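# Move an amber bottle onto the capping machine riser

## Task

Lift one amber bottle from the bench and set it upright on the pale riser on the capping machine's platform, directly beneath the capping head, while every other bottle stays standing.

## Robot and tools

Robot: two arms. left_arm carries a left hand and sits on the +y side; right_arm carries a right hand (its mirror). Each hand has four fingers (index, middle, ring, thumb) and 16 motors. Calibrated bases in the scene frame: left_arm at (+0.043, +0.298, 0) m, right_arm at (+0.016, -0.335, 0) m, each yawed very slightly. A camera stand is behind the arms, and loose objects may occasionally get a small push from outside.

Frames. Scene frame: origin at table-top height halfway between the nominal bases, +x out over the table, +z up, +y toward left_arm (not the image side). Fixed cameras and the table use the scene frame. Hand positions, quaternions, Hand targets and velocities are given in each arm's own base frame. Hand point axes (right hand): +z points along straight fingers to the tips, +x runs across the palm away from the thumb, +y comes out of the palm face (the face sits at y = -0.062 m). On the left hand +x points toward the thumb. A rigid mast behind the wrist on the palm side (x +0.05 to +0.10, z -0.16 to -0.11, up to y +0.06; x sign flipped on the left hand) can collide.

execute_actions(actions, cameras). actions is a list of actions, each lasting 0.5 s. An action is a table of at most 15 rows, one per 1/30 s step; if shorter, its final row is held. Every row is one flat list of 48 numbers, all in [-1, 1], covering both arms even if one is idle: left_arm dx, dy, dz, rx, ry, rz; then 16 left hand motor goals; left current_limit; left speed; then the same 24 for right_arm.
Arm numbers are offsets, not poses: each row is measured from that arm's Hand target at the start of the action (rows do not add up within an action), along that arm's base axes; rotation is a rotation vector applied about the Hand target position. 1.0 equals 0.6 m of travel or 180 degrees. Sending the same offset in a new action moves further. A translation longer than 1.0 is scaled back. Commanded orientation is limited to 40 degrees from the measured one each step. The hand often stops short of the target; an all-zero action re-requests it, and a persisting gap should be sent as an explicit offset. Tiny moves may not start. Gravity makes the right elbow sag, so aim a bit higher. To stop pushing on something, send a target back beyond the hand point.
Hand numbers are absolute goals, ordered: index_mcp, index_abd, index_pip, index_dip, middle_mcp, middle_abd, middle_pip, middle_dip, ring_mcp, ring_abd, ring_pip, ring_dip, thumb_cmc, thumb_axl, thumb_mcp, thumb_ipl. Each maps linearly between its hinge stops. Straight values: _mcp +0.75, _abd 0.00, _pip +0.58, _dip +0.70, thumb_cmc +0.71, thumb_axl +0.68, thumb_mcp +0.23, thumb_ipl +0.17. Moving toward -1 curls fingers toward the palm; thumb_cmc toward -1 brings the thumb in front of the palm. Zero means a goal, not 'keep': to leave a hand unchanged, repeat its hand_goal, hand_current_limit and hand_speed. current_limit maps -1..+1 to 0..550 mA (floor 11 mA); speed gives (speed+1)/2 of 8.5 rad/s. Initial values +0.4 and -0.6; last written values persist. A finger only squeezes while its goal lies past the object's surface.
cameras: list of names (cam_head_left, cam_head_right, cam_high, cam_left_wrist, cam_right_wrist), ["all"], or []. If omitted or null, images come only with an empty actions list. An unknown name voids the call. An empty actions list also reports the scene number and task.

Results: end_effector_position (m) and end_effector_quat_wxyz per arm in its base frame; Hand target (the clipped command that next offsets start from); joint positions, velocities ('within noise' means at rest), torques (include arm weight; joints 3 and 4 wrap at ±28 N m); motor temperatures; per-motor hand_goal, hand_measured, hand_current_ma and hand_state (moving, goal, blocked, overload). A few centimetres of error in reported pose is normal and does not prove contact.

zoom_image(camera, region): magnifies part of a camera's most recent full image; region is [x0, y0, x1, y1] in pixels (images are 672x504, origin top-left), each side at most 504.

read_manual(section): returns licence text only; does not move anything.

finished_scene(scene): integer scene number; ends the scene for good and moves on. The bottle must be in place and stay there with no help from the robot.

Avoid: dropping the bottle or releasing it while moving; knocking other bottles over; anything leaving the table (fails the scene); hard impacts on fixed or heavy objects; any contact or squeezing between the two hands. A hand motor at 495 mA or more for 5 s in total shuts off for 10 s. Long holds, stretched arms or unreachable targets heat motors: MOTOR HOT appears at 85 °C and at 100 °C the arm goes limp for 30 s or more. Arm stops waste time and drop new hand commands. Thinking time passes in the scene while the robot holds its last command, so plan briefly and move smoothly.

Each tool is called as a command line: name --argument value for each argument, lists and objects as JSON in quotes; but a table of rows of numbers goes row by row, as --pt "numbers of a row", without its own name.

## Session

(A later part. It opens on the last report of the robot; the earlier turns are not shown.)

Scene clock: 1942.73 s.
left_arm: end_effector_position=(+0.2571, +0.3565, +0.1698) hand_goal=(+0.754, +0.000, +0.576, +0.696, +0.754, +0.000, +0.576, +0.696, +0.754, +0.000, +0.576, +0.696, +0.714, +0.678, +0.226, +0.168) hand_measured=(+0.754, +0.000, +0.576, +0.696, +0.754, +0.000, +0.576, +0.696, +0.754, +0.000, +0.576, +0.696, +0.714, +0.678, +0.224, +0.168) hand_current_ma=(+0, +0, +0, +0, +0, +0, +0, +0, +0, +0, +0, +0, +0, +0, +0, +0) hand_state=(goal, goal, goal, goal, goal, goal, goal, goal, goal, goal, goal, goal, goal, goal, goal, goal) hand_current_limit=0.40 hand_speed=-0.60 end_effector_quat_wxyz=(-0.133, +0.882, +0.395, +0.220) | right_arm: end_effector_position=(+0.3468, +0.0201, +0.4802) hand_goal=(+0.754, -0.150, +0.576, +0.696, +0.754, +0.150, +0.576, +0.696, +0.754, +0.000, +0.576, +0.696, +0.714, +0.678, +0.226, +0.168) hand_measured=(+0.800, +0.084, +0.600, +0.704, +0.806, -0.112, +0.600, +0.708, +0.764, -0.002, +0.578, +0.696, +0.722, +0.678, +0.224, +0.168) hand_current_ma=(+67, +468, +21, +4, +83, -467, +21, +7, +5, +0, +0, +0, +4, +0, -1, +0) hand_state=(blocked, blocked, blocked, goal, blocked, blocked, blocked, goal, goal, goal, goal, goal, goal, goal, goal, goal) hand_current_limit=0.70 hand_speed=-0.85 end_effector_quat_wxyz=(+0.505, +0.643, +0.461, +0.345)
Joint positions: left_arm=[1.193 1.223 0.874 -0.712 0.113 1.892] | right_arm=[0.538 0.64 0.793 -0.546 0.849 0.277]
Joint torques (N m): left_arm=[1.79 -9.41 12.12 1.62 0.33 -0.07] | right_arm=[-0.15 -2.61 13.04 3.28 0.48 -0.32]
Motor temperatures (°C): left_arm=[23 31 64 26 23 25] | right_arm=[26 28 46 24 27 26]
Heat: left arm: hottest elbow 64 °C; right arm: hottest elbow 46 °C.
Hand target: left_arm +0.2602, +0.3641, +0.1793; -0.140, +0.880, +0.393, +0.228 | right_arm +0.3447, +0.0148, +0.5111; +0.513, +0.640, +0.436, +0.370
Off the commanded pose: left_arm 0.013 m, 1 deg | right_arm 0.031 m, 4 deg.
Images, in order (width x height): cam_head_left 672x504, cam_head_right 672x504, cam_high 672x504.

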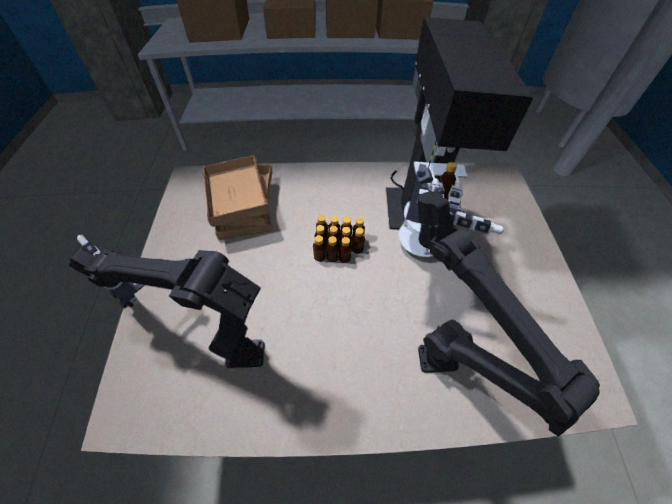

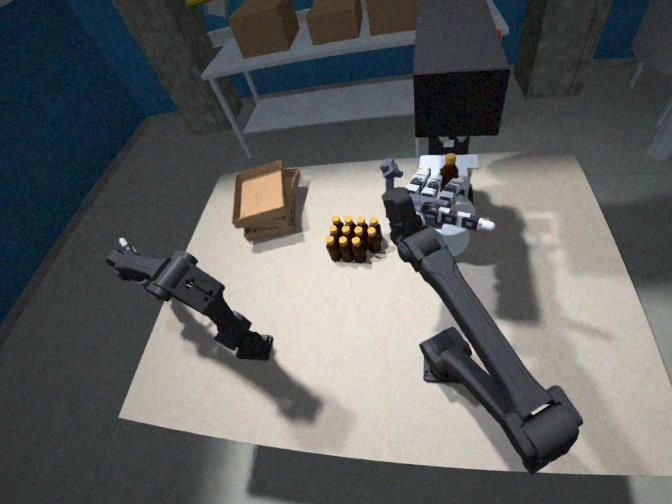

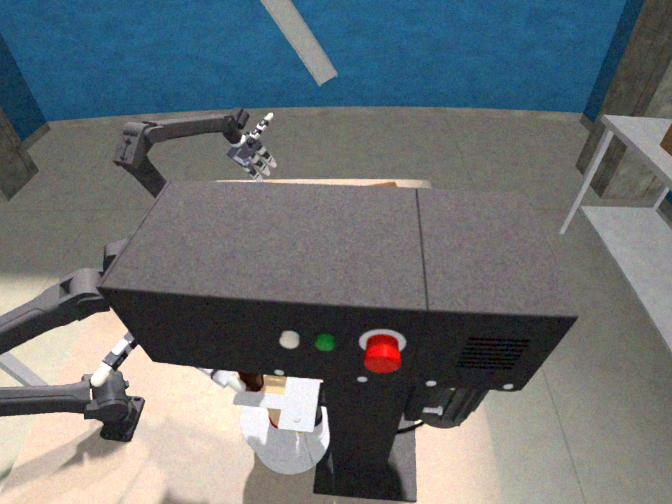

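execute_actions --actions '[[[0,0,0,0,0,0,0.754,0,0.576,0.696,0.754,0,0.576,0.696,0.754,0,0.576,0.696,0.714,0.678,0.226,0.168,0.4,-0.6,0,0,0.018,-0.0048,-0.0131,0,0.754,-0.15,0.576,0.696,0.754,0.15,0.576,0.696,0.754,0,0.576,0.696,0.714,0.678,0.226,0.168,0.7,-0.85]]]' --cameras '["cam_head_left", "cam_head_right", "cam_high"]'

zoom_image --camera "cam_head_right" --region '[425, 145, 475, 195]'

zoom_image --camera "cam_high" --region '[210, 365, 270, 425]'

Scene clock: 1956.20 s.
left_arm: end_effector_position=(+0.2571, +0.3565, +0.1698) hand_goal=(+0.754, +0.000, +0.576, +0.696, +0.754, +0.000, +0.576, +0.696, +0.754, +0.000, +0.576, +0.696, +0.714, +0.678, +0.226, +0.168) hand_measured=(+0.754, +0.000, +0.576, +0.696, +0.754, +0.000, +0.576, +0.696, +0.754, +0.000, +0.576, +0.696, +0.714, +0.678, +0.224, +0.168) hand_current_ma=(+0, +0, +0, +0, +0, +0, +0, +0, +0, +0, +0, +0, +0, +0, +0, +0) hand_state=(goal, goal, goal, goal, goal, goal, goal, goal, goal, goal, goal, goal, goal, goal, goal, goal) hand_current_limit=0.40 hand_speed=-0.60 end_effector_quat_wxyz=(-0.133, +0.882, +0.395, +0.220) | right_arm: end_effector_position=(+0.3475, +0.0205, +0.4938) hand_goal=(+0.754, -0.150, +0.576, +0.696, +0.754, +0.150, +0.576, +0.696, +0.754, +0.000, +0.576, +0.696, +0.714, +0.678, +0.226, +0.168) hand_measured=(+0.800, +0.084, +0.600, +0.704, +0.806, -0.112, +0.600, +0.708, +0.764, -0.002, +0.578, +0.696, +0.722, +0.678, +0.224, +0.168) hand_current_ma=(+67, +467, +21, +4, +83, -467, +21, +7, +5, +0, +0, +0, +4, +0, -1, +0) hand_state=(blocked, blocked, blocked, goal, blocked, blocked, blocked, goal, goal, goal, goal, goal, goal, goal, goal, goal) hand_current_limit=0.70 hand_speed=-0.85 end_effector_quat_wxyz=(+0.519, +0.631, +0.453, +0.357)
Joint positions: left_arm=[1.193 1.223 0.874 -0.712 0.113 1.892] | right_arm=[0.53 0.64 0.793 -0.473 0.85 0.224]
Joint torques (N m): left_arm=[1.85 -9.47 12.12 1.63 0.33 -0.08] | right_arm=[0.09 -2.67 12.64 3.41 0.39 -0.31]
Motor temperatures (°C): left_arm=[23 31 64 26 23 25] | right_arm=[26 28 47 24 27 26]
Heat: left arm: hottest elbow 64 °C; right arm: hottest elbow 47 °C.
Hand target: left_arm +0.2602, +0.3641, +0.1793; -0.140, +0.880, +0.393, +0.228 | right_arm +0.3447, +0.0149, +0.5218; +0.527, +0.628, +0.429, +0.379
Off the commanded pose: left_arm 0.013 m, 1 deg | right_arm 0.029 m, 4 deg.
Images, in order (width x height): cam_head_left 672x504, cam_head_right 672x504, cam_high 672x504.

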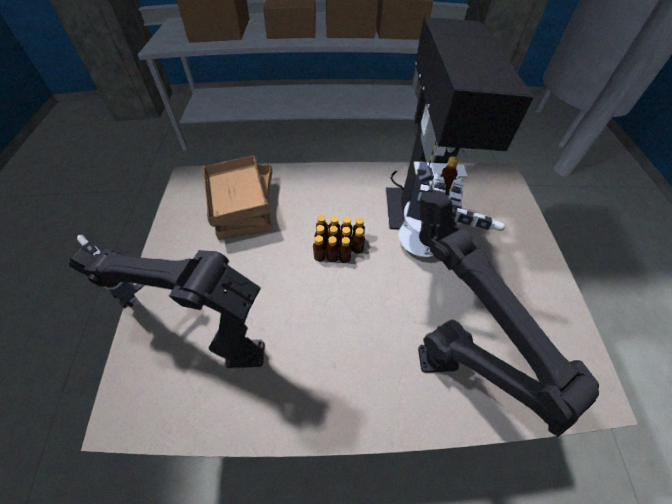

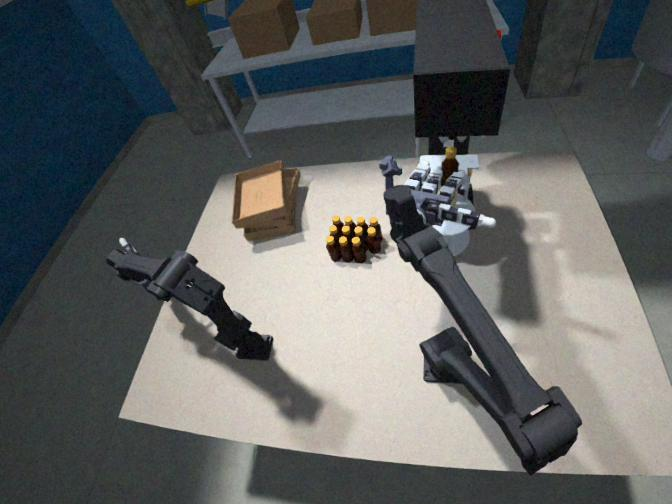

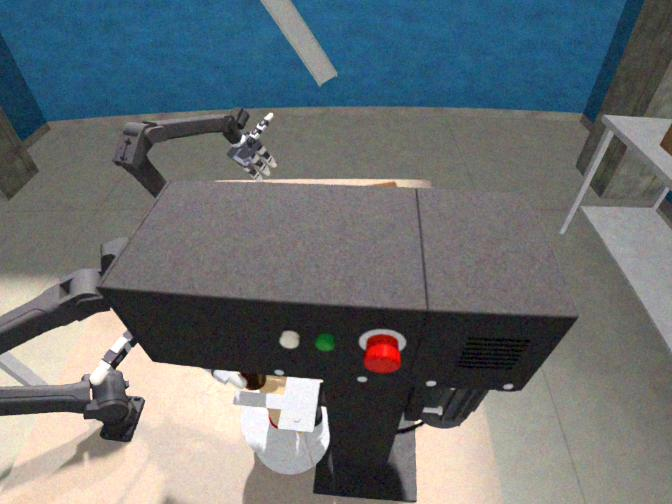

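Scaled by 10.080 from the camera's 672x504 image, which has a finer 960x720 frame.

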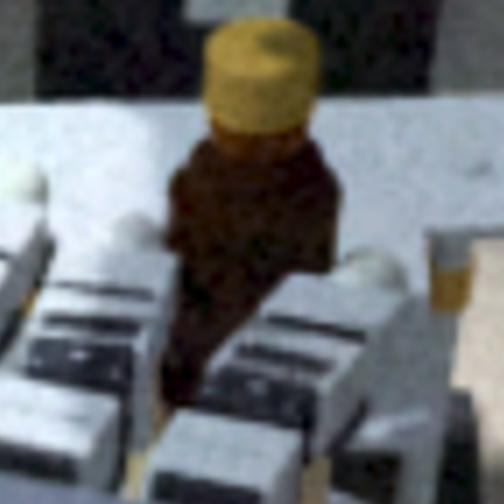

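Scaled by 8.400 from the camera's 672x504 image, which has a finer 960x720 frame.

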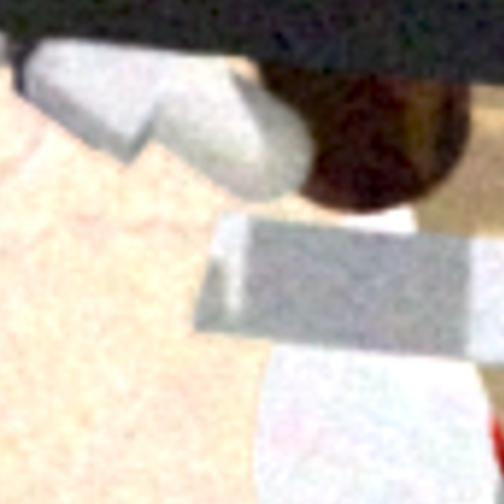

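execute_actions --actions '[[[0,0,0,0,0,0,0.754,0,0.576,0.696,0.754,0,0.576,0.696,0.754,0,0.576,0.696,0.714,0.678,0.226,0.168,0.4,-0.6,0.03,-0.002,0.005,0,0,0,0.754,-0.15,0.576,0.696,0.754,0.15,0.576,0.696,0.754,0,0.576,0.696,0.714,0.678,0.226,0.168,0.7,-0.85]]]' --cameras '["cam_head_left", "cam_head_right", "cam_high"]'

zoom_image --camera "cam_head_right" --region '[425, 145, 475, 195]'

zoom_image --camera "cam_high" --region '[220, 365, 290, 435]'

zoom_image --camera "cam_head_left" --region '[415, 145, 475, 205]'

Scene clock: 1977.80 s.
left_arm: end_effector_position=(+0.2571, +0.3565, +0.1698) hand_goal=(+0.754, +0.000, +0.576, +0.696, +0.754, +0.000, +0.576, +0.696, +0.754, +0.000, +0.576, +0.696, +0.714, +0.678, +0.226, +0.168) hand_measured=(+0.754, +0.000, +0.576, +0.696, +0.754, +0.000, +0.576, +0.696, +0.754, +0.000, +0.576, +0.696, +0.714, +0.678, +0.224, +0.168) hand_current_ma=(+0, +0, +0, +0, +0, +0, +0, +0, +0, +0, +0, +0, +0, +0, +0, +0) hand_state=(goal, goal, goal, goal, goal, goal, goal, goal, goal, goal, goal, goal, goal, goal, goal, goal) hand_current_limit=0.40 hand_speed=-0.60 end_effector_quat_wxyz=(-0.133, +0.882, +0.395, +0.220) | right_arm: end_effector_position=(+0.3660, +0.0194, +0.4852) hand_goal=(+0.754, -0.150, +0.576, +0.696, +0.754, +0.150, +0.576, +0.696, +0.754, +0.000, +0.576, +0.696, +0.714, +0.678, +0.226, +0.168) hand_measured=(+0.800, +0.084, +0.600, +0.704, +0.806, -0.112, +0.600, +0.708, +0.764, -0.002, +0.578, +0.696, +0.722, +0.678, +0.224, +0.168) hand_current_ma=(+67, +468, +21, +4, +83, -467, +21, +7, +5, +0, +0, +0, +4, +0, -1, +0) hand_state=(blocked, blocked, blocked, goal, blocked, blocked, blocked, goal, goal, goal, goal, goal, goal, goal, goal, goal) hand_current_limit=0.70 hand_speed=-0.85 end_effector_quat_wxyz=(+0.517, +0.633, +0.458, +0.349)
Joint positions: left_arm=[1.193 1.223 0.874 -0.712 0.113 1.892] | right_arm=[0.485 0.684 0.793 -0.436 0.807 0.208]
Joint torques (N m): left_arm=[1.79 -9.47 12.12 1.61 0.33 -0.07] | right_arm=[-0.09 -3.6 14.26 3.44 0.38 -0.32]
Motor temperatures (°C): left_arm=[23 31 64 26 23 25] | right_arm=[26 28 48 24 27 26]
Heat: left arm: hottest elbow 64 °C; right arm: hottest elbow 48 °C.
Hand target: left_arm +0.2602, +0.3641, +0.1793; -0.140, +0.880, +0.393, +0.228 | right_arm +0.3627, +0.0137, +0.5249; +0.527, +0.628, +0.429, +0.379
Off the commanded pose: left_arm 0.013 m, 1 deg | right_arm 0.040 m, 5 deg.
Images, in order (width x height): cam_head_left 672x504, cam_head_right 672x504, cam_high 672x504.

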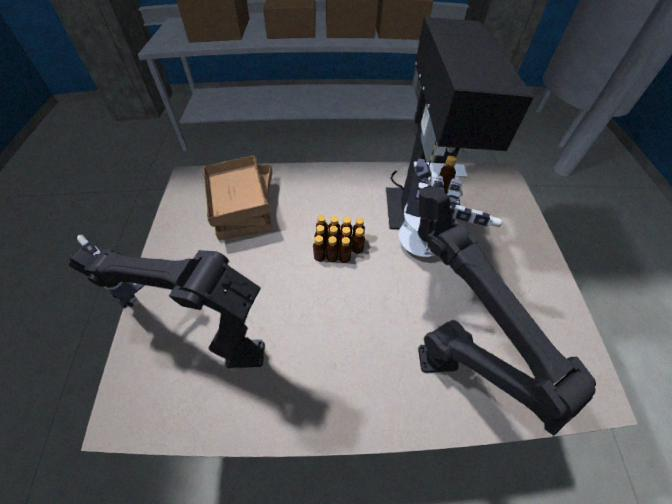

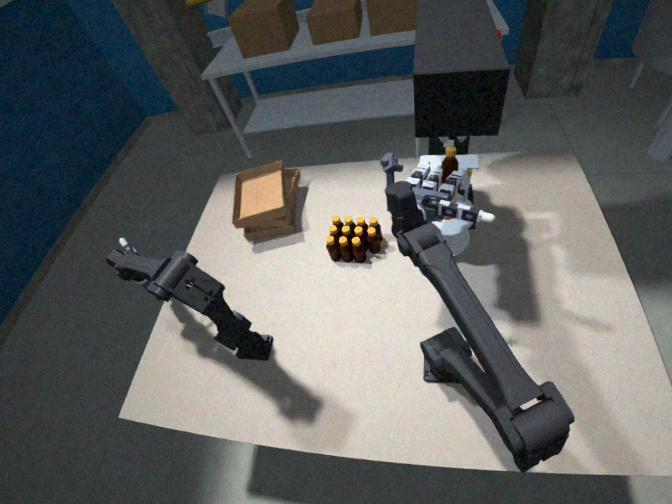

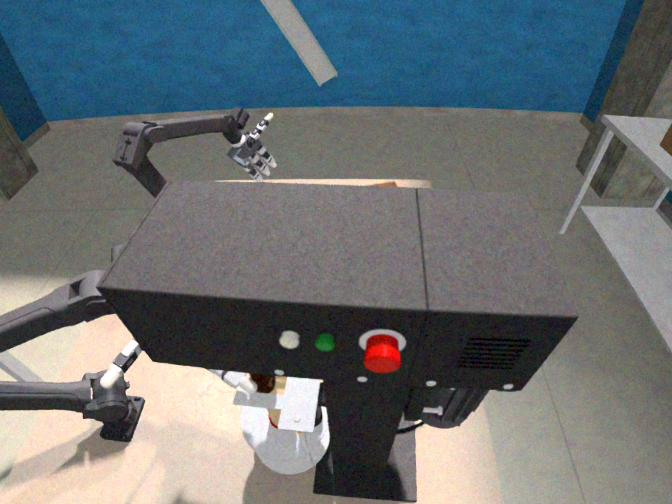

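Scaled by 10.080 from the camera's 672x504 image, which has a finer 960x720 frame.

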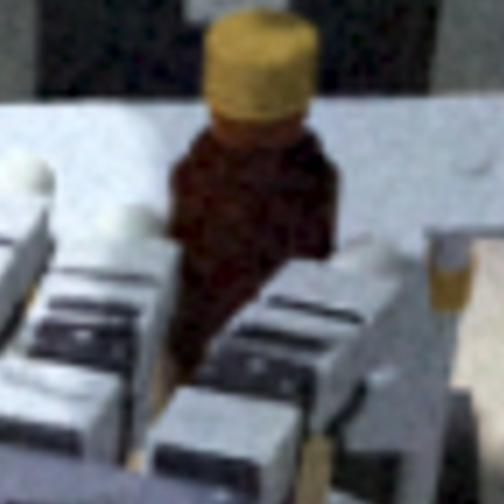

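Scaled by 7.200 from the camera's 672x504 image, which has a finer 960x720 frame.

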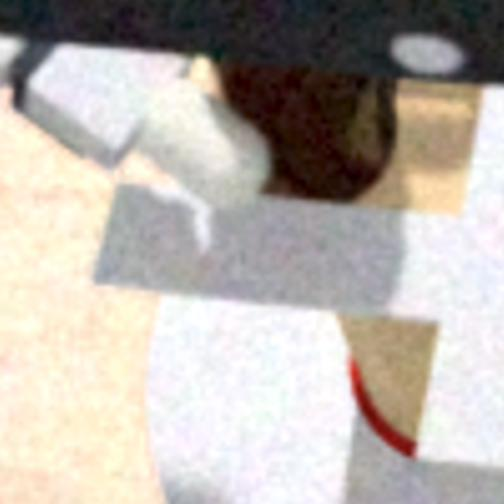

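Scaled by 8.400 from the camera's 672x504 image, which has a finer 960x720 frame.

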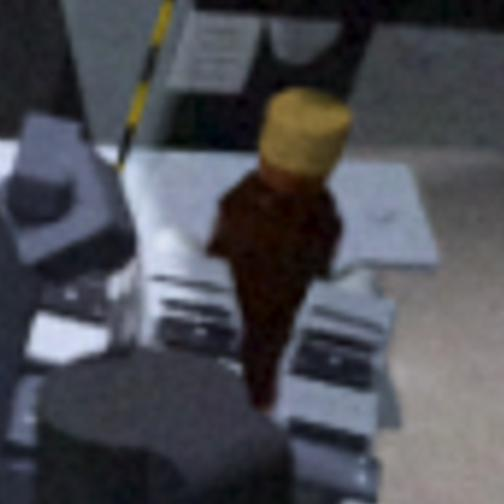

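execute_actions --actions '[[[0,0,0,0,0,0,0.754,0,0.576,0.696,0.754,0,0.576,0.696,0.754,0,0.576,0.696,0.714,0.678,0.226,0.168,0.4,-0.6,0.02,-0.0015,0.004,0,0,0,0.754,-0.15,0.576,0.696,0.754,0.15,0.576,0.696,0.754,0,0.576,0.696,0.714,0.678,0.226,0.168,0.7,-0.85]]]' --cameras '["cam_head_left", "cam_head_right", "cam_high"]'

zoom_image --camera "cam_head_right" --region '[425, 145, 475, 195]'

zoom_image --camera "cam_high" --region '[230, 370, 290, 430]'

zoom_image --camera "cam_head_left" --region '[415, 145, 475, 205]'

Scene clock: 2025.40 s.
left_arm: end_effector_position=(+0.2571, +0.3565, +0.1698) hand_goal=(+0.754, +0.000, +0.576, +0.696, +0.754, +0.000, +0.576, +0.696, +0.754, +0.000, +0.576, +0.696, +0.714, +0.678, +0.226, +0.168) hand_measured=(+0.754, +0.000, +0.576, +0.696, +0.754, +0.000, +0.576, +0.696, +0.754, +0.000, +0.576, +0.696, +0.714, +0.678, +0.224, +0.168) hand_current_ma=(+0, +0, +0, +0, +0, +0, +0, +0, +0, +0, +0, +0, +0, +0, +0, +0) hand_state=(goal, goal, goal, goal, goal, goal, goal, goal, goal, goal, goal, goal, goal, goal, goal, goal) hand_current_limit=0.40 hand_speed=-0.60 end_effector_quat_wxyz=(-0.133, +0.882, +0.395, +0.220) | right_arm: end_effector_position=(+0.3767, +0.0182, +0.4797) hand_goal=(+0.754, -0.150, +0.576, +0.696, +0.754, +0.150, +0.576, +0.696, +0.754, +0.000, +0.576, +0.696, +0.714, +0.678, +0.226, +0.168) hand_measured=(+0.800, +0.084, +0.600, +0.704, +0.806, -0.112, +0.600, +0.708, +0.764, -0.002, +0.578, +0.696, +0.722, +0.678, +0.224, +0.168) hand_current_ma=(+67, +467, +21, +4, +83, -467, +21, +7, +5, +0, +0, +0, +4, +0, -1, +0) hand_state=(blocked, blocked, blocked, goal, blocked, blocked, blocked, goal, goal, goal, goal, goal, goal, goal, goal, goal) hand_current_limit=0.70 hand_speed=-0.85 end_effector_quat_wxyz=(+0.515, +0.634, +0.462, +0.345)
Joint positions: left_arm=[1.193 1.223 0.874 -0.712 0.113 1.892] | right_arm=[0.459 0.71 0.793 -0.416 0.782 0.2]
Joint torques (N m): left_arm=[1.85 -9.52 12.12 1.62 0.33 -0.08] | right_arm=[0.15 -3.72 15.39 3.47 0.39 -0.32]
Motor temperatures (°C): left_arm=[23 31 64 26 23 25] | right_arm=[26 28 51 25 26 26]
Heat: left arm: hottest elbow 64 °C; right arm: hottest elbow 51 °C.
Hand target: left_arm +0.2602, +0.3641, +0.1793; -0.140, +0.880, +0.393, +0.228 | right_arm +0.3747, +0.0128, +0.5272; +0.527, +0.628, +0.429, +0.379
Off the commanded pose: left_arm 0.013 m, 1 deg | right_arm 0.048 m, 6 deg.
Images, in order (width x height): cam_head_left 672x504, cam_head_right 672x504, cam_high 672x504.

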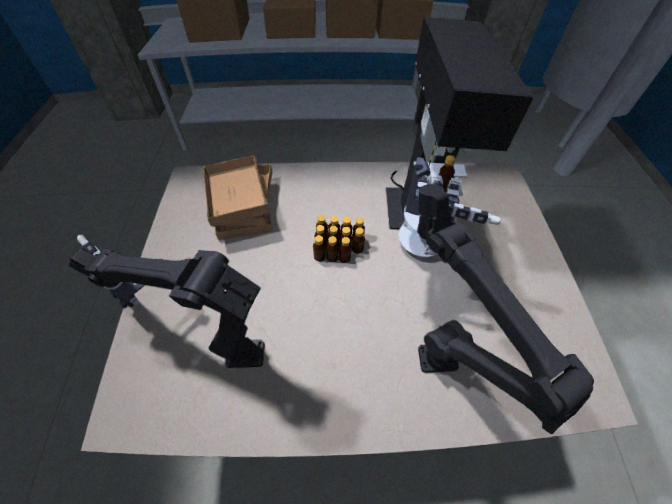

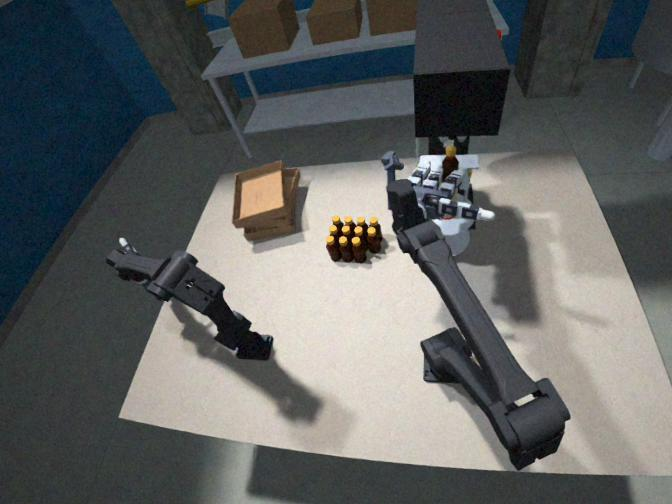

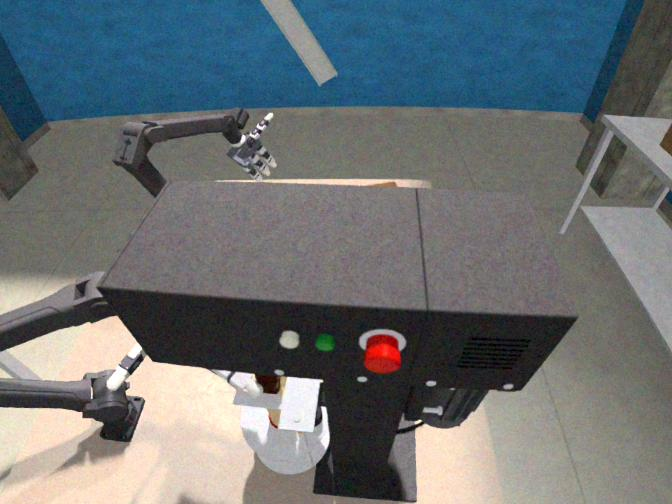

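Scaled by 10.080 from the camera's 672x504 image, which has a finer 960x720 frame.

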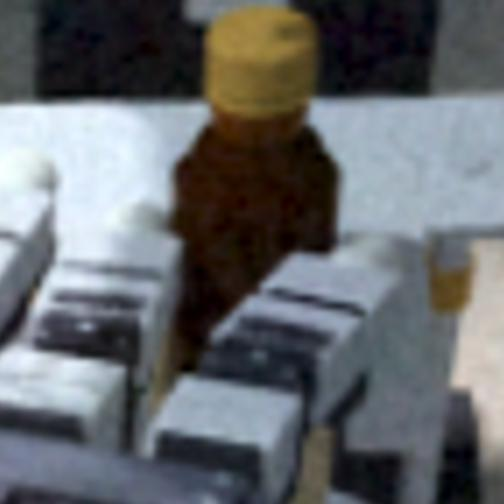

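Scaled by 8.400 from the camera's 672x504 image, which has a finer 960x720 frame.

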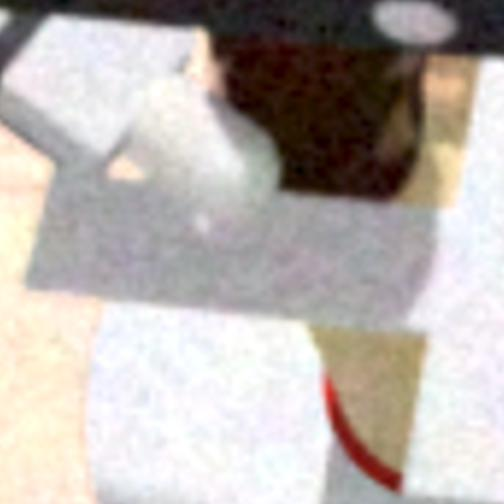

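Scaled by 8.400 from the camera's 672x504 image, which has a finer 960x720 frame.

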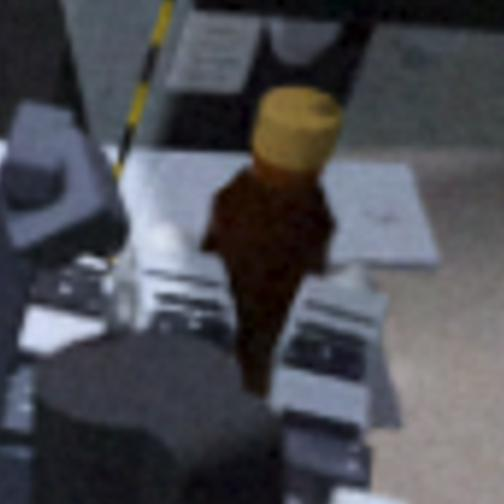

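execute_actions --actions '[[[0,0,0,0,0,0,0.754,0,0.576,0.696,0.754,0,0.576,0.696,0.754,0,0.576,0.696,0.714,0.678,0.226,0.168,0.4,-0.6,0.01,-0.0015,-0.006,0,0,0,0.754,-0.15,0.576,0.696,0.754,0.15,0.576,0.696,0.754,0,0.576,0.696,0.714,0.678,0.226,0.168,0.7,-0.85]]]' --cameras '["cam_head_right", "cam_high"]'

zoom_image --camera "cam_head_right" --region '[425, 145, 475, 195]'

zoom_image --camera "cam_high" --region '[230, 370, 290, 430]'

Scene clock: 2038.60 s.
left_arm: end_effector_position=(+0.2571, +0.3565, +0.1698) hand_goal=(+0.754, +0.000, +0.576, +0.696, +0.754, +0.000, +0.576, +0.696, +0.754, +0.000, +0.576, +0.696, +0.714, +0.678, +0.226, +0.168) hand_measured=(+0.754, +0.000, +0.576, +0.696, +0.754, +0.000, +0.576, +0.696, +0.754, +0.000, +0.576, +0.696, +0.714, +0.678, +0.224, +0.168) hand_current_ma=(+0, +0, +0, +0, +0, +0, +0, +0, +0, +0, +0, +0, +0, +0, +0, +0) hand_state=(goal, goal, goal, goal, goal, goal, goal, goal, goal, goal, goal, goal, goal, goal, goal, goal) hand_current_limit=0.40 hand_speed=-0.60 end_effector_quat_wxyz=(-0.133, +0.882, +0.395, +0.220) | right_arm: end_effector_position=(+0.3817, +0.0170, +0.4791) hand_goal=(+0.754, -0.150, +0.576, +0.696, +0.754, +0.150, +0.576, +0.696, +0.754, +0.000, +0.576, +0.696, +0.714, +0.678, +0.226, +0.168) hand_measured=(+0.800, +0.084, +0.600, +0.704, +0.806, -0.112, +0.600, +0.708, +0.764, -0.002, +0.578, +0.696, +0.722, +0.678, +0.224, +0.168) hand_current_ma=(+67, +468, +21, +4, +83, -467, +21, +7, +5, +0, +0, +0, +4, +0, -1, +0) hand_state=(blocked, blocked, blocked, goal, blocked, blocked, blocked, goal, goal, goal, goal, goal, goal, goal, goal, goal) hand_current_limit=0.70 hand_speed=-0.85 end_effector_quat_wxyz=(+0.515, +0.635, +0.460, +0.347)
Joint positions: left_arm=[1.193 1.223 0.874 -0.712 0.113 1.892] | right_arm=[0.445 0.722 0.793 -0.394 0.768 0.195]
Joint torques (N m): left_arm=[1.85 -9.41 12.1 1.62 0.33 -0.07] | right_arm=[0.03 -3.43 14.99 3.48 0.37 -0.34]
Motor temperatures (°C): left_arm=[23 31 64 26 23 25] | right_arm=[26 28 53 25 26 26]
Heat: left arm: hottest elbow 64 °C; right arm: hottest elbow 53 °C.
Hand target: left_arm +0.2602, +0.3641, +0.1793; -0.140, +0.880, +0.393, +0.228 | right_arm +0.3807, +0.0118, +0.5236; +0.527, +0.628, +0.429, +0.379
Off the commanded pose: left_arm 0.013 m, 1 deg | right_arm 0.045 m, 5 deg.
Images, in order (width x height): cam_head_right 672x504, cam_high 672x504.

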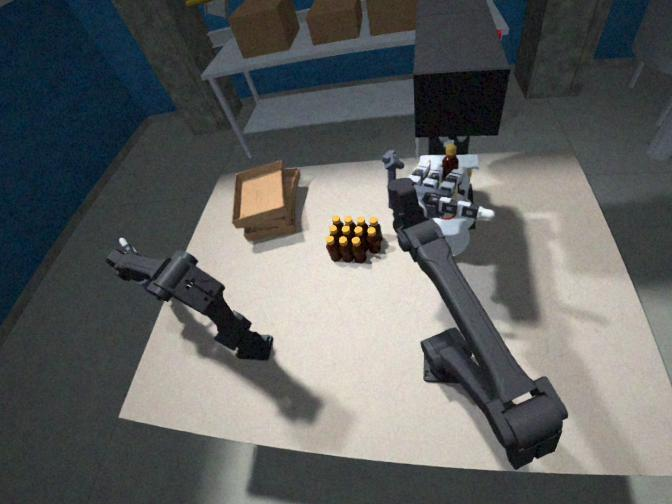

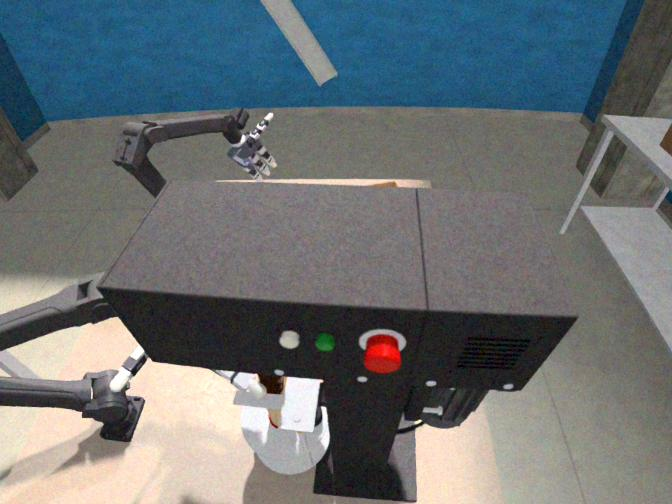

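Scaled by 10.080 from the camera's 672x504 image, which has a finer 960x720 frame.

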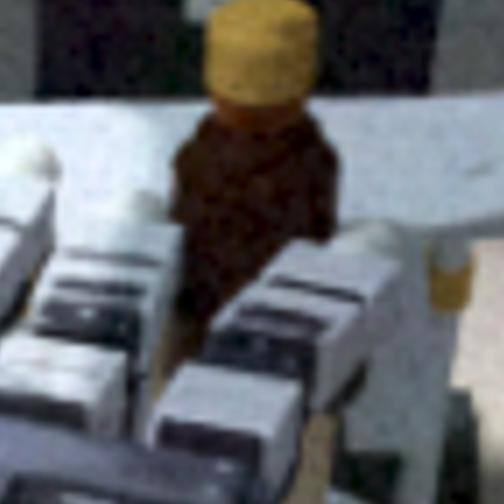

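Scaled by 8.400 from the camera's 672x504 image, which has a finer 960x720 frame.

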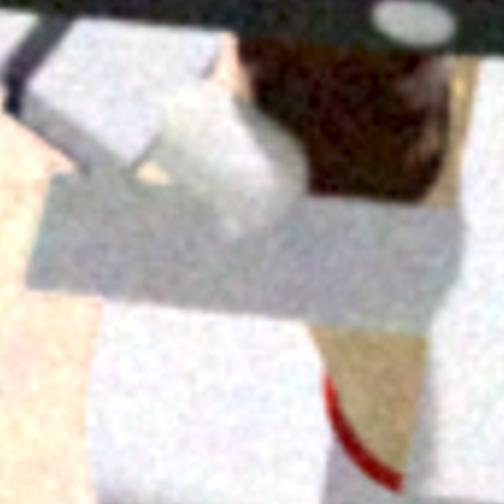

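execute_actions --actions '[[[0,0,0,0,0,0,0.754,0,0.576,0.696,0.754,0,0.576,0.696,0.754,0,0.576,0.696,0.714,0.678,0.226,0.168,0.4,-0.6,0,0,-0.02,0.004,0.011,0,0.754,-0.15,0.576,0.696,0.754,0.15,0.576,0.696,0.754,0,0.576,0.696,0.714,0.678,0.226,0.168,0.7,-0.85]]]' --cameras '["cam_head_right", "cam_high"]'

zoom_image --camera "cam_head_right" --region '[425, 145, 475, 195]'

zoom_image --camera "cam_high" --region '[230, 370, 290, 430]'

Scene clock: 2051.97 s.
left_arm: end_effector_position=(+0.2571, +0.3565, +0.1698) hand_goal=(+0.754, +0.000, +0.576, +0.696, +0.754, +0.000, +0.576, +0.696, +0.754, +0.000, +0.576, +0.696, +0.714, +0.678, +0.226, +0.168) hand_measured=(+0.754, +0.000, +0.576, +0.696, +0.754, +0.000, +0.576, +0.696, +0.754, +0.000, +0.576, +0.696, +0.714, +0.678, +0.224, +0.168) hand_current_ma=(+0, +0, +0, +0, +0, +0, +0, +0, +0, +0, +0, +0, +0, +0, +0, +0) hand_state=(goal, goal, goal, goal, goal, goal, goal, goal, goal, goal, goal, goal, goal, goal, goal, goal) hand_current_limit=0.40 hand_speed=-0.60 end_effector_quat_wxyz=(-0.133, +0.882, +0.395, +0.220) | right_arm: end_effector_position=(+0.3817, +0.0165, +0.4778) hand_goal=(+0.754, -0.150, +0.576, +0.696, +0.754, +0.150, +0.576, +0.696, +0.754, +0.000, +0.576, +0.696, +0.714, +0.678, +0.226, +0.168) hand_measured=(+0.800, +0.084, +0.600, +0.704, +0.806, -0.112, +0.600, +0.708, +0.764, -0.002, +0.578, +0.696, +0.722, +0.678, +0.224, +0.168) hand_current_ma=(+67, +467, +21, +4, +83, -467, +21, +7, +5, +0, +0, +0, +4, +0, -1, +0) hand_state=(blocked, blocked, blocked, goal, blocked, blocked, blocked, goal, goal, goal, goal, goal, goal, goal, goal, goal) hand_current_limit=0.70 hand_speed=-0.85 end_effector_quat_wxyz=(+0.511, +0.638, +0.458, +0.350)
Joint positions: left_arm=[1.193 1.223 0.874 -0.712 0.113 1.892] | right_arm=[0.445 0.723 0.793 -0.399 0.764 0.21]
Joint torques (N m): left_arm=[1.85 -9.47 12.11 1.62 0.33 -0.08] | right_arm=[0.26 -3.55 14.87 2.03 0.35 -0.11]
Motor temperatures (°C): left_arm=[23 31 64 26 23 25] | right_arm=[26 28 53 25 26 26]
Heat: left arm: hottest elbow 64 °C; right arm: hottest elbow 53 °C.
Hand target: left_arm +0.2602, +0.3641, +0.1793; -0.140, +0.880, +0.393, +0.228 | right_arm +0.3807, +0.0119, +0.5116; +0.515, +0.638, +0.435, +0.371
Off the commanded pose: left_arm 0.013 m, 1 deg | right_arm 0.034 m, 4 deg.
Images, in order (width x height): cam_head_right 672x504, cam_high 672x504.

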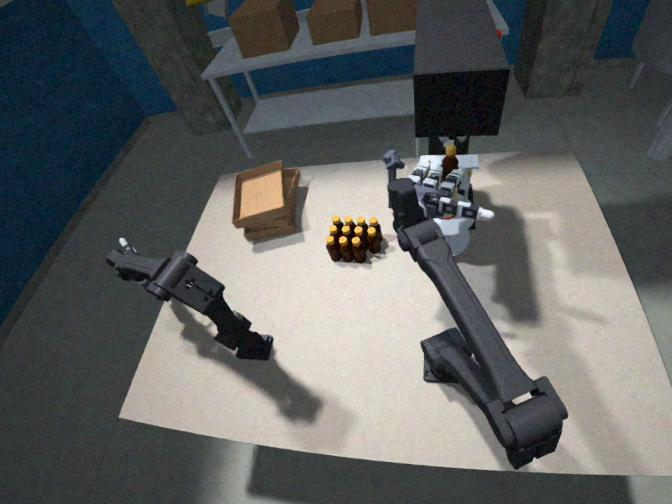

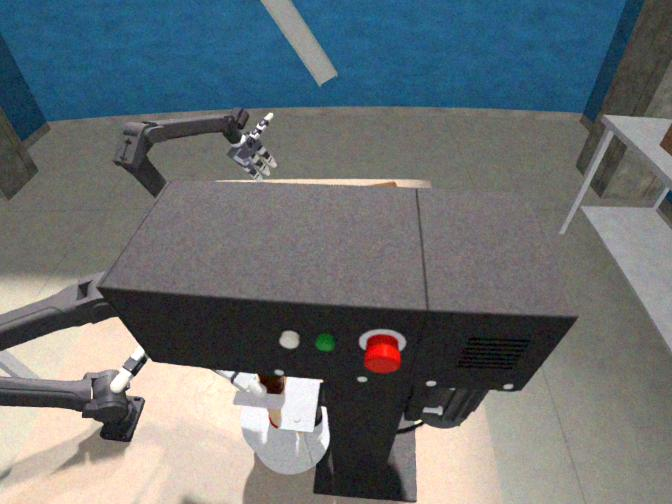

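Scaled by 10.080 from the camera's 672x504 image, which has a finer 960x720 frame.

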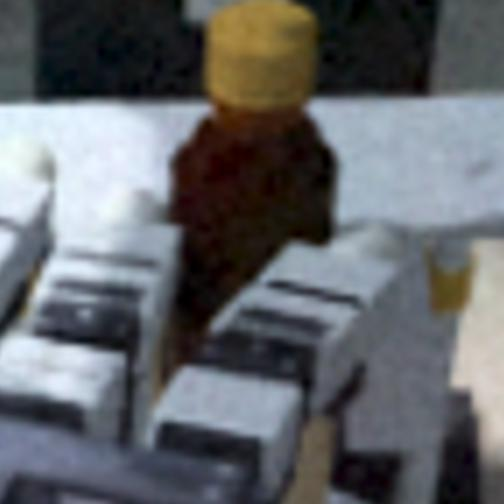

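Scaled by 8.400 from the camera's 672x504 image, which has a finer 960x720 frame.

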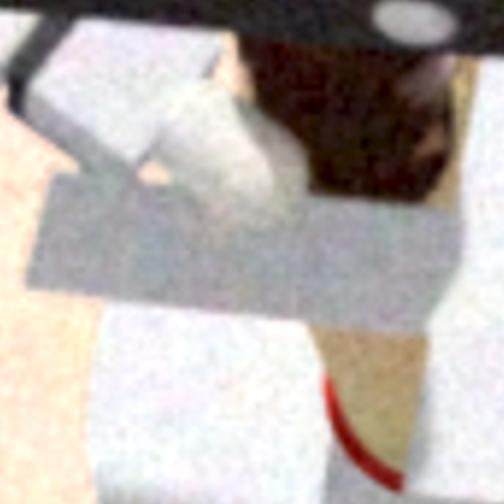

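execute_actions --actions '[[[0,0,0,0,0,0,0.754,0,0.576,0.696,0.754,0,0.576,0.696,0.754,0,0.576,0.696,0.714,0.678,0.226,0.168,0.4,-0.6,0,0,-0.02,0,0,0,0.754,-0.15,0.576,0.696,0.754,0.15,0.576,0.696,0.754,0,0.576,0.696,0.714,0.678,0.226,0.168,0.7,-0.85]]]' --cameras '["cam_head_right", "cam_high"]'

zoom_image --camera "cam_head_right" --region '[425, 145, 475, 195]'

zoom_image --camera "cam_high" --region '[230, 370, 290, 430]'

Scene clock: 2059.97 s.
left_arm: end_effector_position=(+0.2571, +0.3565, +0.1698) hand_goal=(+0.754, +0.000, +0.576, +0.696, +0.754, +0.000, +0.576, +0.696, +0.754, +0.000, +0.576, +0.696, +0.714, +0.678, +0.226, +0.168) hand_measured=(+0.754, +0.000, +0.576, +0.696, +0.754, +0.000, +0.576, +0.696, +0.754, +0.000, +0.576, +0.696, +0.714, +0.678, +0.224, +0.168) hand_current_ma=(+0, +0, +0, +0, +0, +0, +0, +0, +0, +0, +0, +0, +0, +0, +0, +0) hand_state=(goal, goal, goal, goal, goal, goal, goal, goal, goal, goal, goal, goal, goal, goal, goal, goal) hand_current_limit=0.40 hand_speed=-0.60 end_effector_quat_wxyz=(-0.133, +0.882, +0.395, +0.220) | right_arm: end_effector_position=(+0.3817, +0.0164, +0.4778) hand_goal=(+0.754, -0.150, +0.576, +0.696, +0.754, +0.150, +0.576, +0.696, +0.754, +0.000, +0.576, +0.696, +0.714, +0.678, +0.226, +0.168) hand_measured=(+0.800, +0.084, +0.600, +0.704, +0.806, -0.112, +0.600, +0.708, +0.764, -0.002, +0.578, +0.696, +0.722, +0.678, +0.224, +0.168) hand_current_ma=(+67, +467, +21, +4, +83, -467, +21, +7, +5, +0, +0, +0, +4, +0, -1, +0) hand_state=(blocked, blocked, blocked, goal, blocked, blocked, blocked, goal, goal, goal, goal, goal, goal, goal, goal, goal) hand_current_limit=0.70 hand_speed=-0.85 end_effector_quat_wxyz=(+0.511, +0.638, +0.458, +0.351)
Joint positions: left_arm=[1.193 1.223 0.874 -0.712 0.113 1.892] | right_arm=[0.445 0.723 0.793 -0.399 0.764 0.21]
Joint torques (N m): left_arm=[1.85 -9.47 12.1 1.63 0.32 -0.08] | right_arm=[0.32 -3.37 12.3 3 0.32 -0.1]
Motor temperatures (°C): left_arm=[23 31 64 26 23 25] | right_arm=[26 28 54 24 26 26]
Heat: left arm: hottest elbow 64 °C; right arm: hottest elbow 54 °C.
Hand target: left_arm +0.2602, +0.3641, +0.1793; -0.140, +0.880, +0.393, +0.228 | right_arm +0.3807, +0.0119, +0.4996; +0.515, +0.638, +0.435, +0.371
Off the commanded pose: left_arm 0.013 m, 1 deg | right_arm 0.022 m, 4 deg.
Images, in order (width x height): cam_head_right 672x504, cam_high 672x504.

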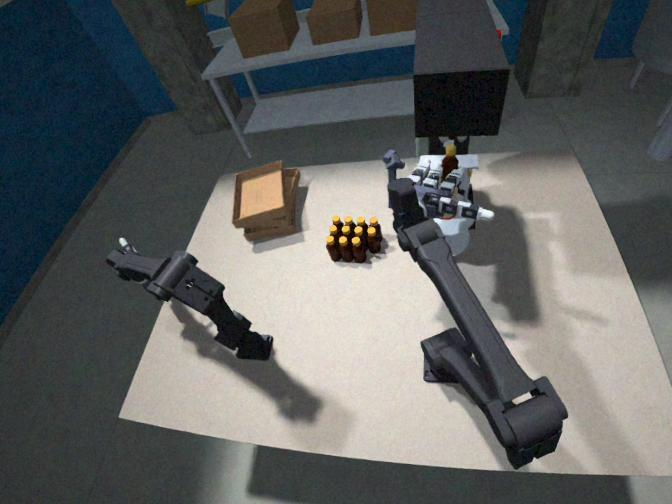

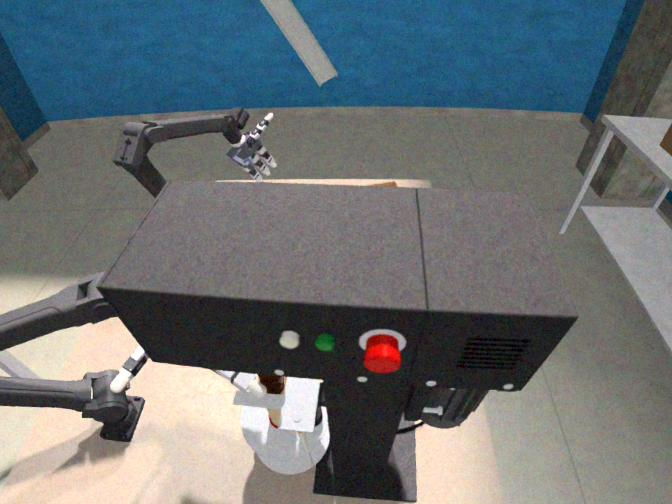

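Scaled by 10.080 from the camera's 672x504 image, which has a finer 960x720 frame.

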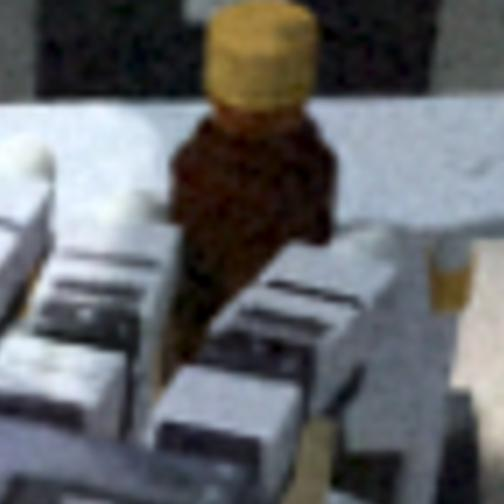

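Scaled by 8.400 from the camera's 672x504 image, which has a finer 960x720 frame.

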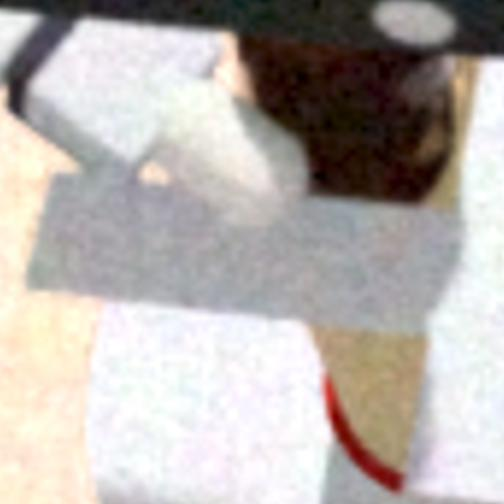

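execute_actions --actions '[[[0,0,0,0,0,0,0.754,0,0.576,0.696,0.754,0,0.576,0.696,0.754,0,0.576,0.696,0.714,0.678,0.226,0.168,0.4,-0.6,0,0,-0.025,0.003,0.008,0,0.754,-0.15,0.576,0.696,0.754,0.15,0.576,0.696,0.754,0,0.576,0.696,0.714,0.678,0.226,0.168,0.7,-0.85]]]' --cameras '["cam_head_right"]'

zoom_image --camera "cam_head_right" --region '[425, 145, 475, 195]'

Scene clock: 2069.97 s.
left_arm: end_effector_position=(+0.2571, +0.3565, +0.1698) hand_goal=(+0.754, +0.000, +0.576, +0.696, +0.754, +0.000, +0.576, +0.696, +0.754, +0.000, +0.576, +0.696, +0.714, +0.678, +0.226, +0.168) hand_measured=(+0.754, +0.000, +0.576, +0.696, +0.754, +0.000, +0.576, +0.696, +0.754, +0.000, +0.576, +0.696, +0.714, +0.678, +0.224, +0.168) hand_current_ma=(+0, +0, +0, +0, +0, +0, +0, +0, +0, +0, +0, +0, +0, +0, +0, +0) hand_state=(goal, goal, goal, goal, goal, goal, goal, goal, goal, goal, goal, goal, goal, goal, goal, goal) hand_current_limit=0.40 hand_speed=-0.60 end_effector_quat_wxyz=(-0.133, +0.882, +0.395, +0.220) | right_arm: end_effector_position=(+0.3809, +0.0145, +0.4772) hand_goal=(+0.754, -0.150, +0.576, +0.696, +0.754, +0.150, +0.576, +0.696, +0.754, +0.000, +0.576, +0.696, +0.714, +0.678, +0.226, +0.168) hand_measured=(+0.800, +0.084, +0.600, +0.704, +0.806, -0.112, +0.600, +0.708, +0.764, -0.002, +0.578, +0.696, +0.722, +0.678, +0.224, +0.168) hand_current_ma=(+67, +467, +20, +4, +83, -467, +21, +6, +5, +0, +0, +0, +4, +0, -1, +0) hand_state=(blocked, blocked, blocked, goal, blocked, blocked, blocked, goal, goal, goal, goal, goal, goal, goal, goal, goal) hand_current_limit=0.70 hand_speed=-0.85 end_effector_quat_wxyz=(+0.506, +0.643, +0.450, +0.357)
Joint positions: left_arm=[1.193 1.223 0.874 -0.712 0.113 1.892] | right_arm=[0.445 0.723 0.793 -0.399 0.764 0.235]
Joint torques (N m): left_arm=[1.85 -9.47 12.11 1.63 0.33 -0.08] | right_arm=[0.5 -3.25 10.82 2.28 0.23 -0.1]
Motor temperatures (°C): left_arm=[23 31 64 26 23 25] | right_arm=[26 28 53 24 26 26]
Heat: left arm: hottest elbow 64 °C; right arm: hottest elbow 53 °C.
Hand target: left_arm +0.2602, +0.3641, +0.1793; -0.140, +0.880, +0.393, +0.228 | right_arm +0.3807, +0.0118, +0.4847; +0.507, +0.645, +0.440, +0.365
Off the commanded pose: left_arm 0.013 m, 1 deg | right_arm 0.008 m, 1 deg.
Images, in order (width x height): cam_head_right 672x504.

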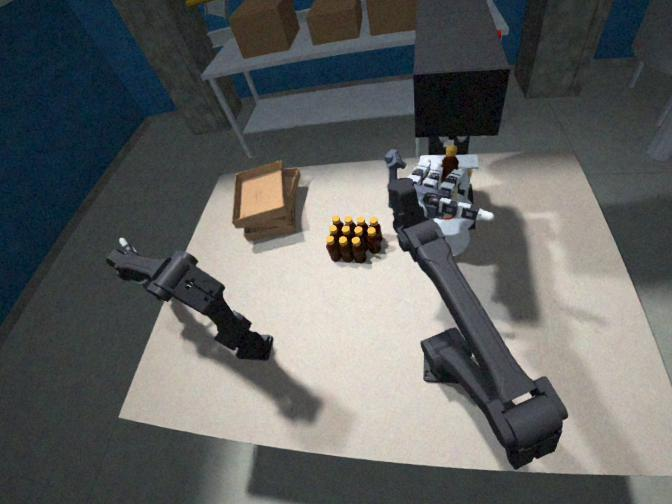

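Scaled by 10.080 from the camera's 672x504 image, which has a finer 960x720 frame.

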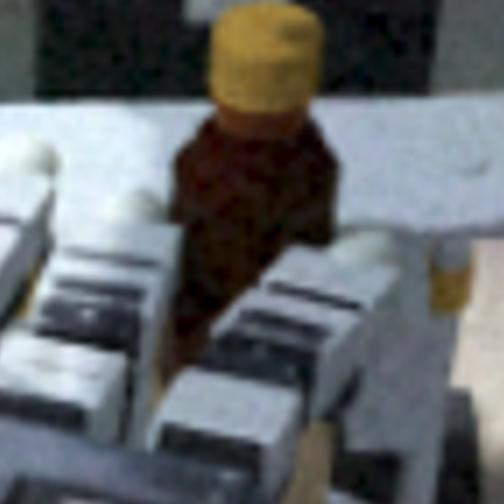

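execute_actions --actions '[[[0,0,0,0,0,0,0.754,0,0.576,0.696,0.754,0,0.576,0.696,0.754,0,0.576,0.696,0.714,0.678,0.226,0.168,0.4,-0.6,0,0,-0.02,0.001,0.003,0,0.754,-0.15,0.576,0.696,0.754,0.15,0.576,0.696,0.754,0,0.576,0.696,0.714,0.678,0.226,0.168,0.7,-0.85]]]' --cameras '["cam_head_right"]'

zoom_image --camera "cam_head_right" --region '[425, 145, 475, 195]'

Scene clock: 2083.23 s.
left_arm: end_effector_position=(+0.2571, +0.3565, +0.1698) hand_goal=(+0.754, +0.000, +0.576, +0.696, +0.754, +0.000, +0.576, +0.696, +0.754, +0.000, +0.576, +0.696, +0.714, +0.678, +0.226, +0.168) hand_measured=(+0.754, +0.000, +0.576, +0.696, +0.754, +0.000, +0.576, +0.696, +0.754, +0.000, +0.576, +0.696, +0.714, +0.678, +0.224, +0.168) hand_current_ma=(+0, +0, +0, +0, +0, +0, +0, +0, +0, +0, +0, +0, +0, +0, +0, +0) hand_state=(goal, goal, goal, goal, goal, goal, goal, goal, goal, goal, goal, goal, goal, goal, goal, goal) hand_current_limit=0.40 hand_speed=-0.60 end_effector_quat_wxyz=(-0.133, +0.882, +0.395, +0.220) | right_arm: end_effector_position=(+0.3812, +0.0142, +0.4686) hand_goal=(+0.754, -0.150, +0.576, +0.696, +0.754, +0.150, +0.576, +0.696, +0.754, +0.000, +0.576, +0.696, +0.714, +0.678, +0.226, +0.168) hand_measured=(+0.774, +0.084, +0.582, +0.698, +0.776, -0.112, +0.580, +0.696, +0.764, -0.002, +0.578, +0.696, +0.722, +0.678, +0.224, +0.168) hand_current_ma=(+17, +468, +2, +0, +20, -467, +1, +0, +5, +0, +0, +0, +4, +0, -1, +0) hand_state=(goal, blocked, goal, goal, blocked, blocked, goal, goal, goal, goal, goal, goal, goal, goal, goal, goal) hand_current_limit=0.70 hand_speed=-0.85 end_effector_quat_wxyz=(+0.504, +0.646, +0.452, +0.353)
Joint positions: left_arm=[1.193 1.223 0.874 -0.712 0.113 1.892] | right_arm=[0.445 0.723 0.779 -0.399 0.764 0.243]
Joint torques (N m): left_arm=[1.85 -9.47 12.11 1.62 0.33 -0.08] | right_arm=[0.38 -3.55 10.04 2.7 0.21 -0.05]
Motor temperatures (°C): left_arm=[23 31 64 26 23 25] | right_arm=[26 28 51 24 26 26]
Heat: left arm: hottest elbow 64 °C; right arm: hottest elbow 51 °C.
Hand target: left_arm +0.2602, +0.3641, +0.1793; -0.140, +0.880, +0.393, +0.228 | right_arm +0.3807, +0.0119, +0.4727; +0.504, +0.648, +0.442, +0.363
Off the commanded pose: left_arm 0.013 m, 1 deg | right_arm 0.005 m, 2 deg.
Images, in order (width x height): cam_head_right 672x504.

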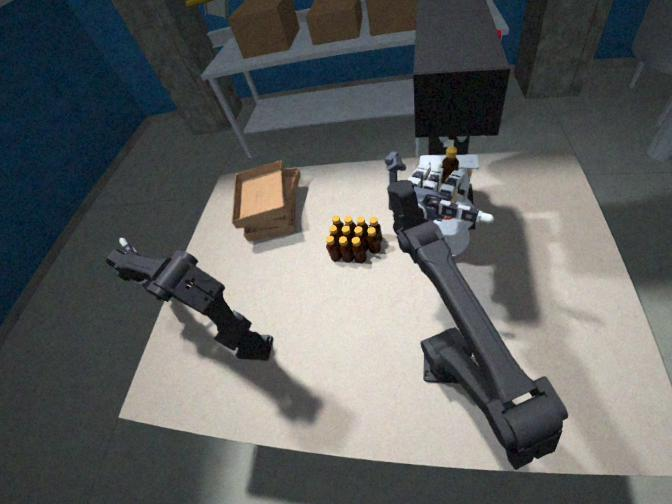

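Scaled by 10.080 from the camera's 672x504 image, which has a finer 960x720 frame.

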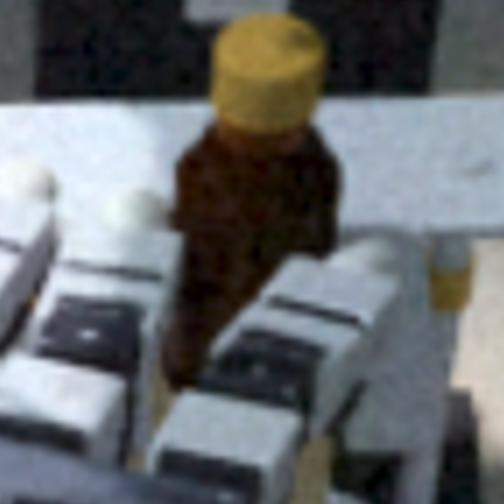

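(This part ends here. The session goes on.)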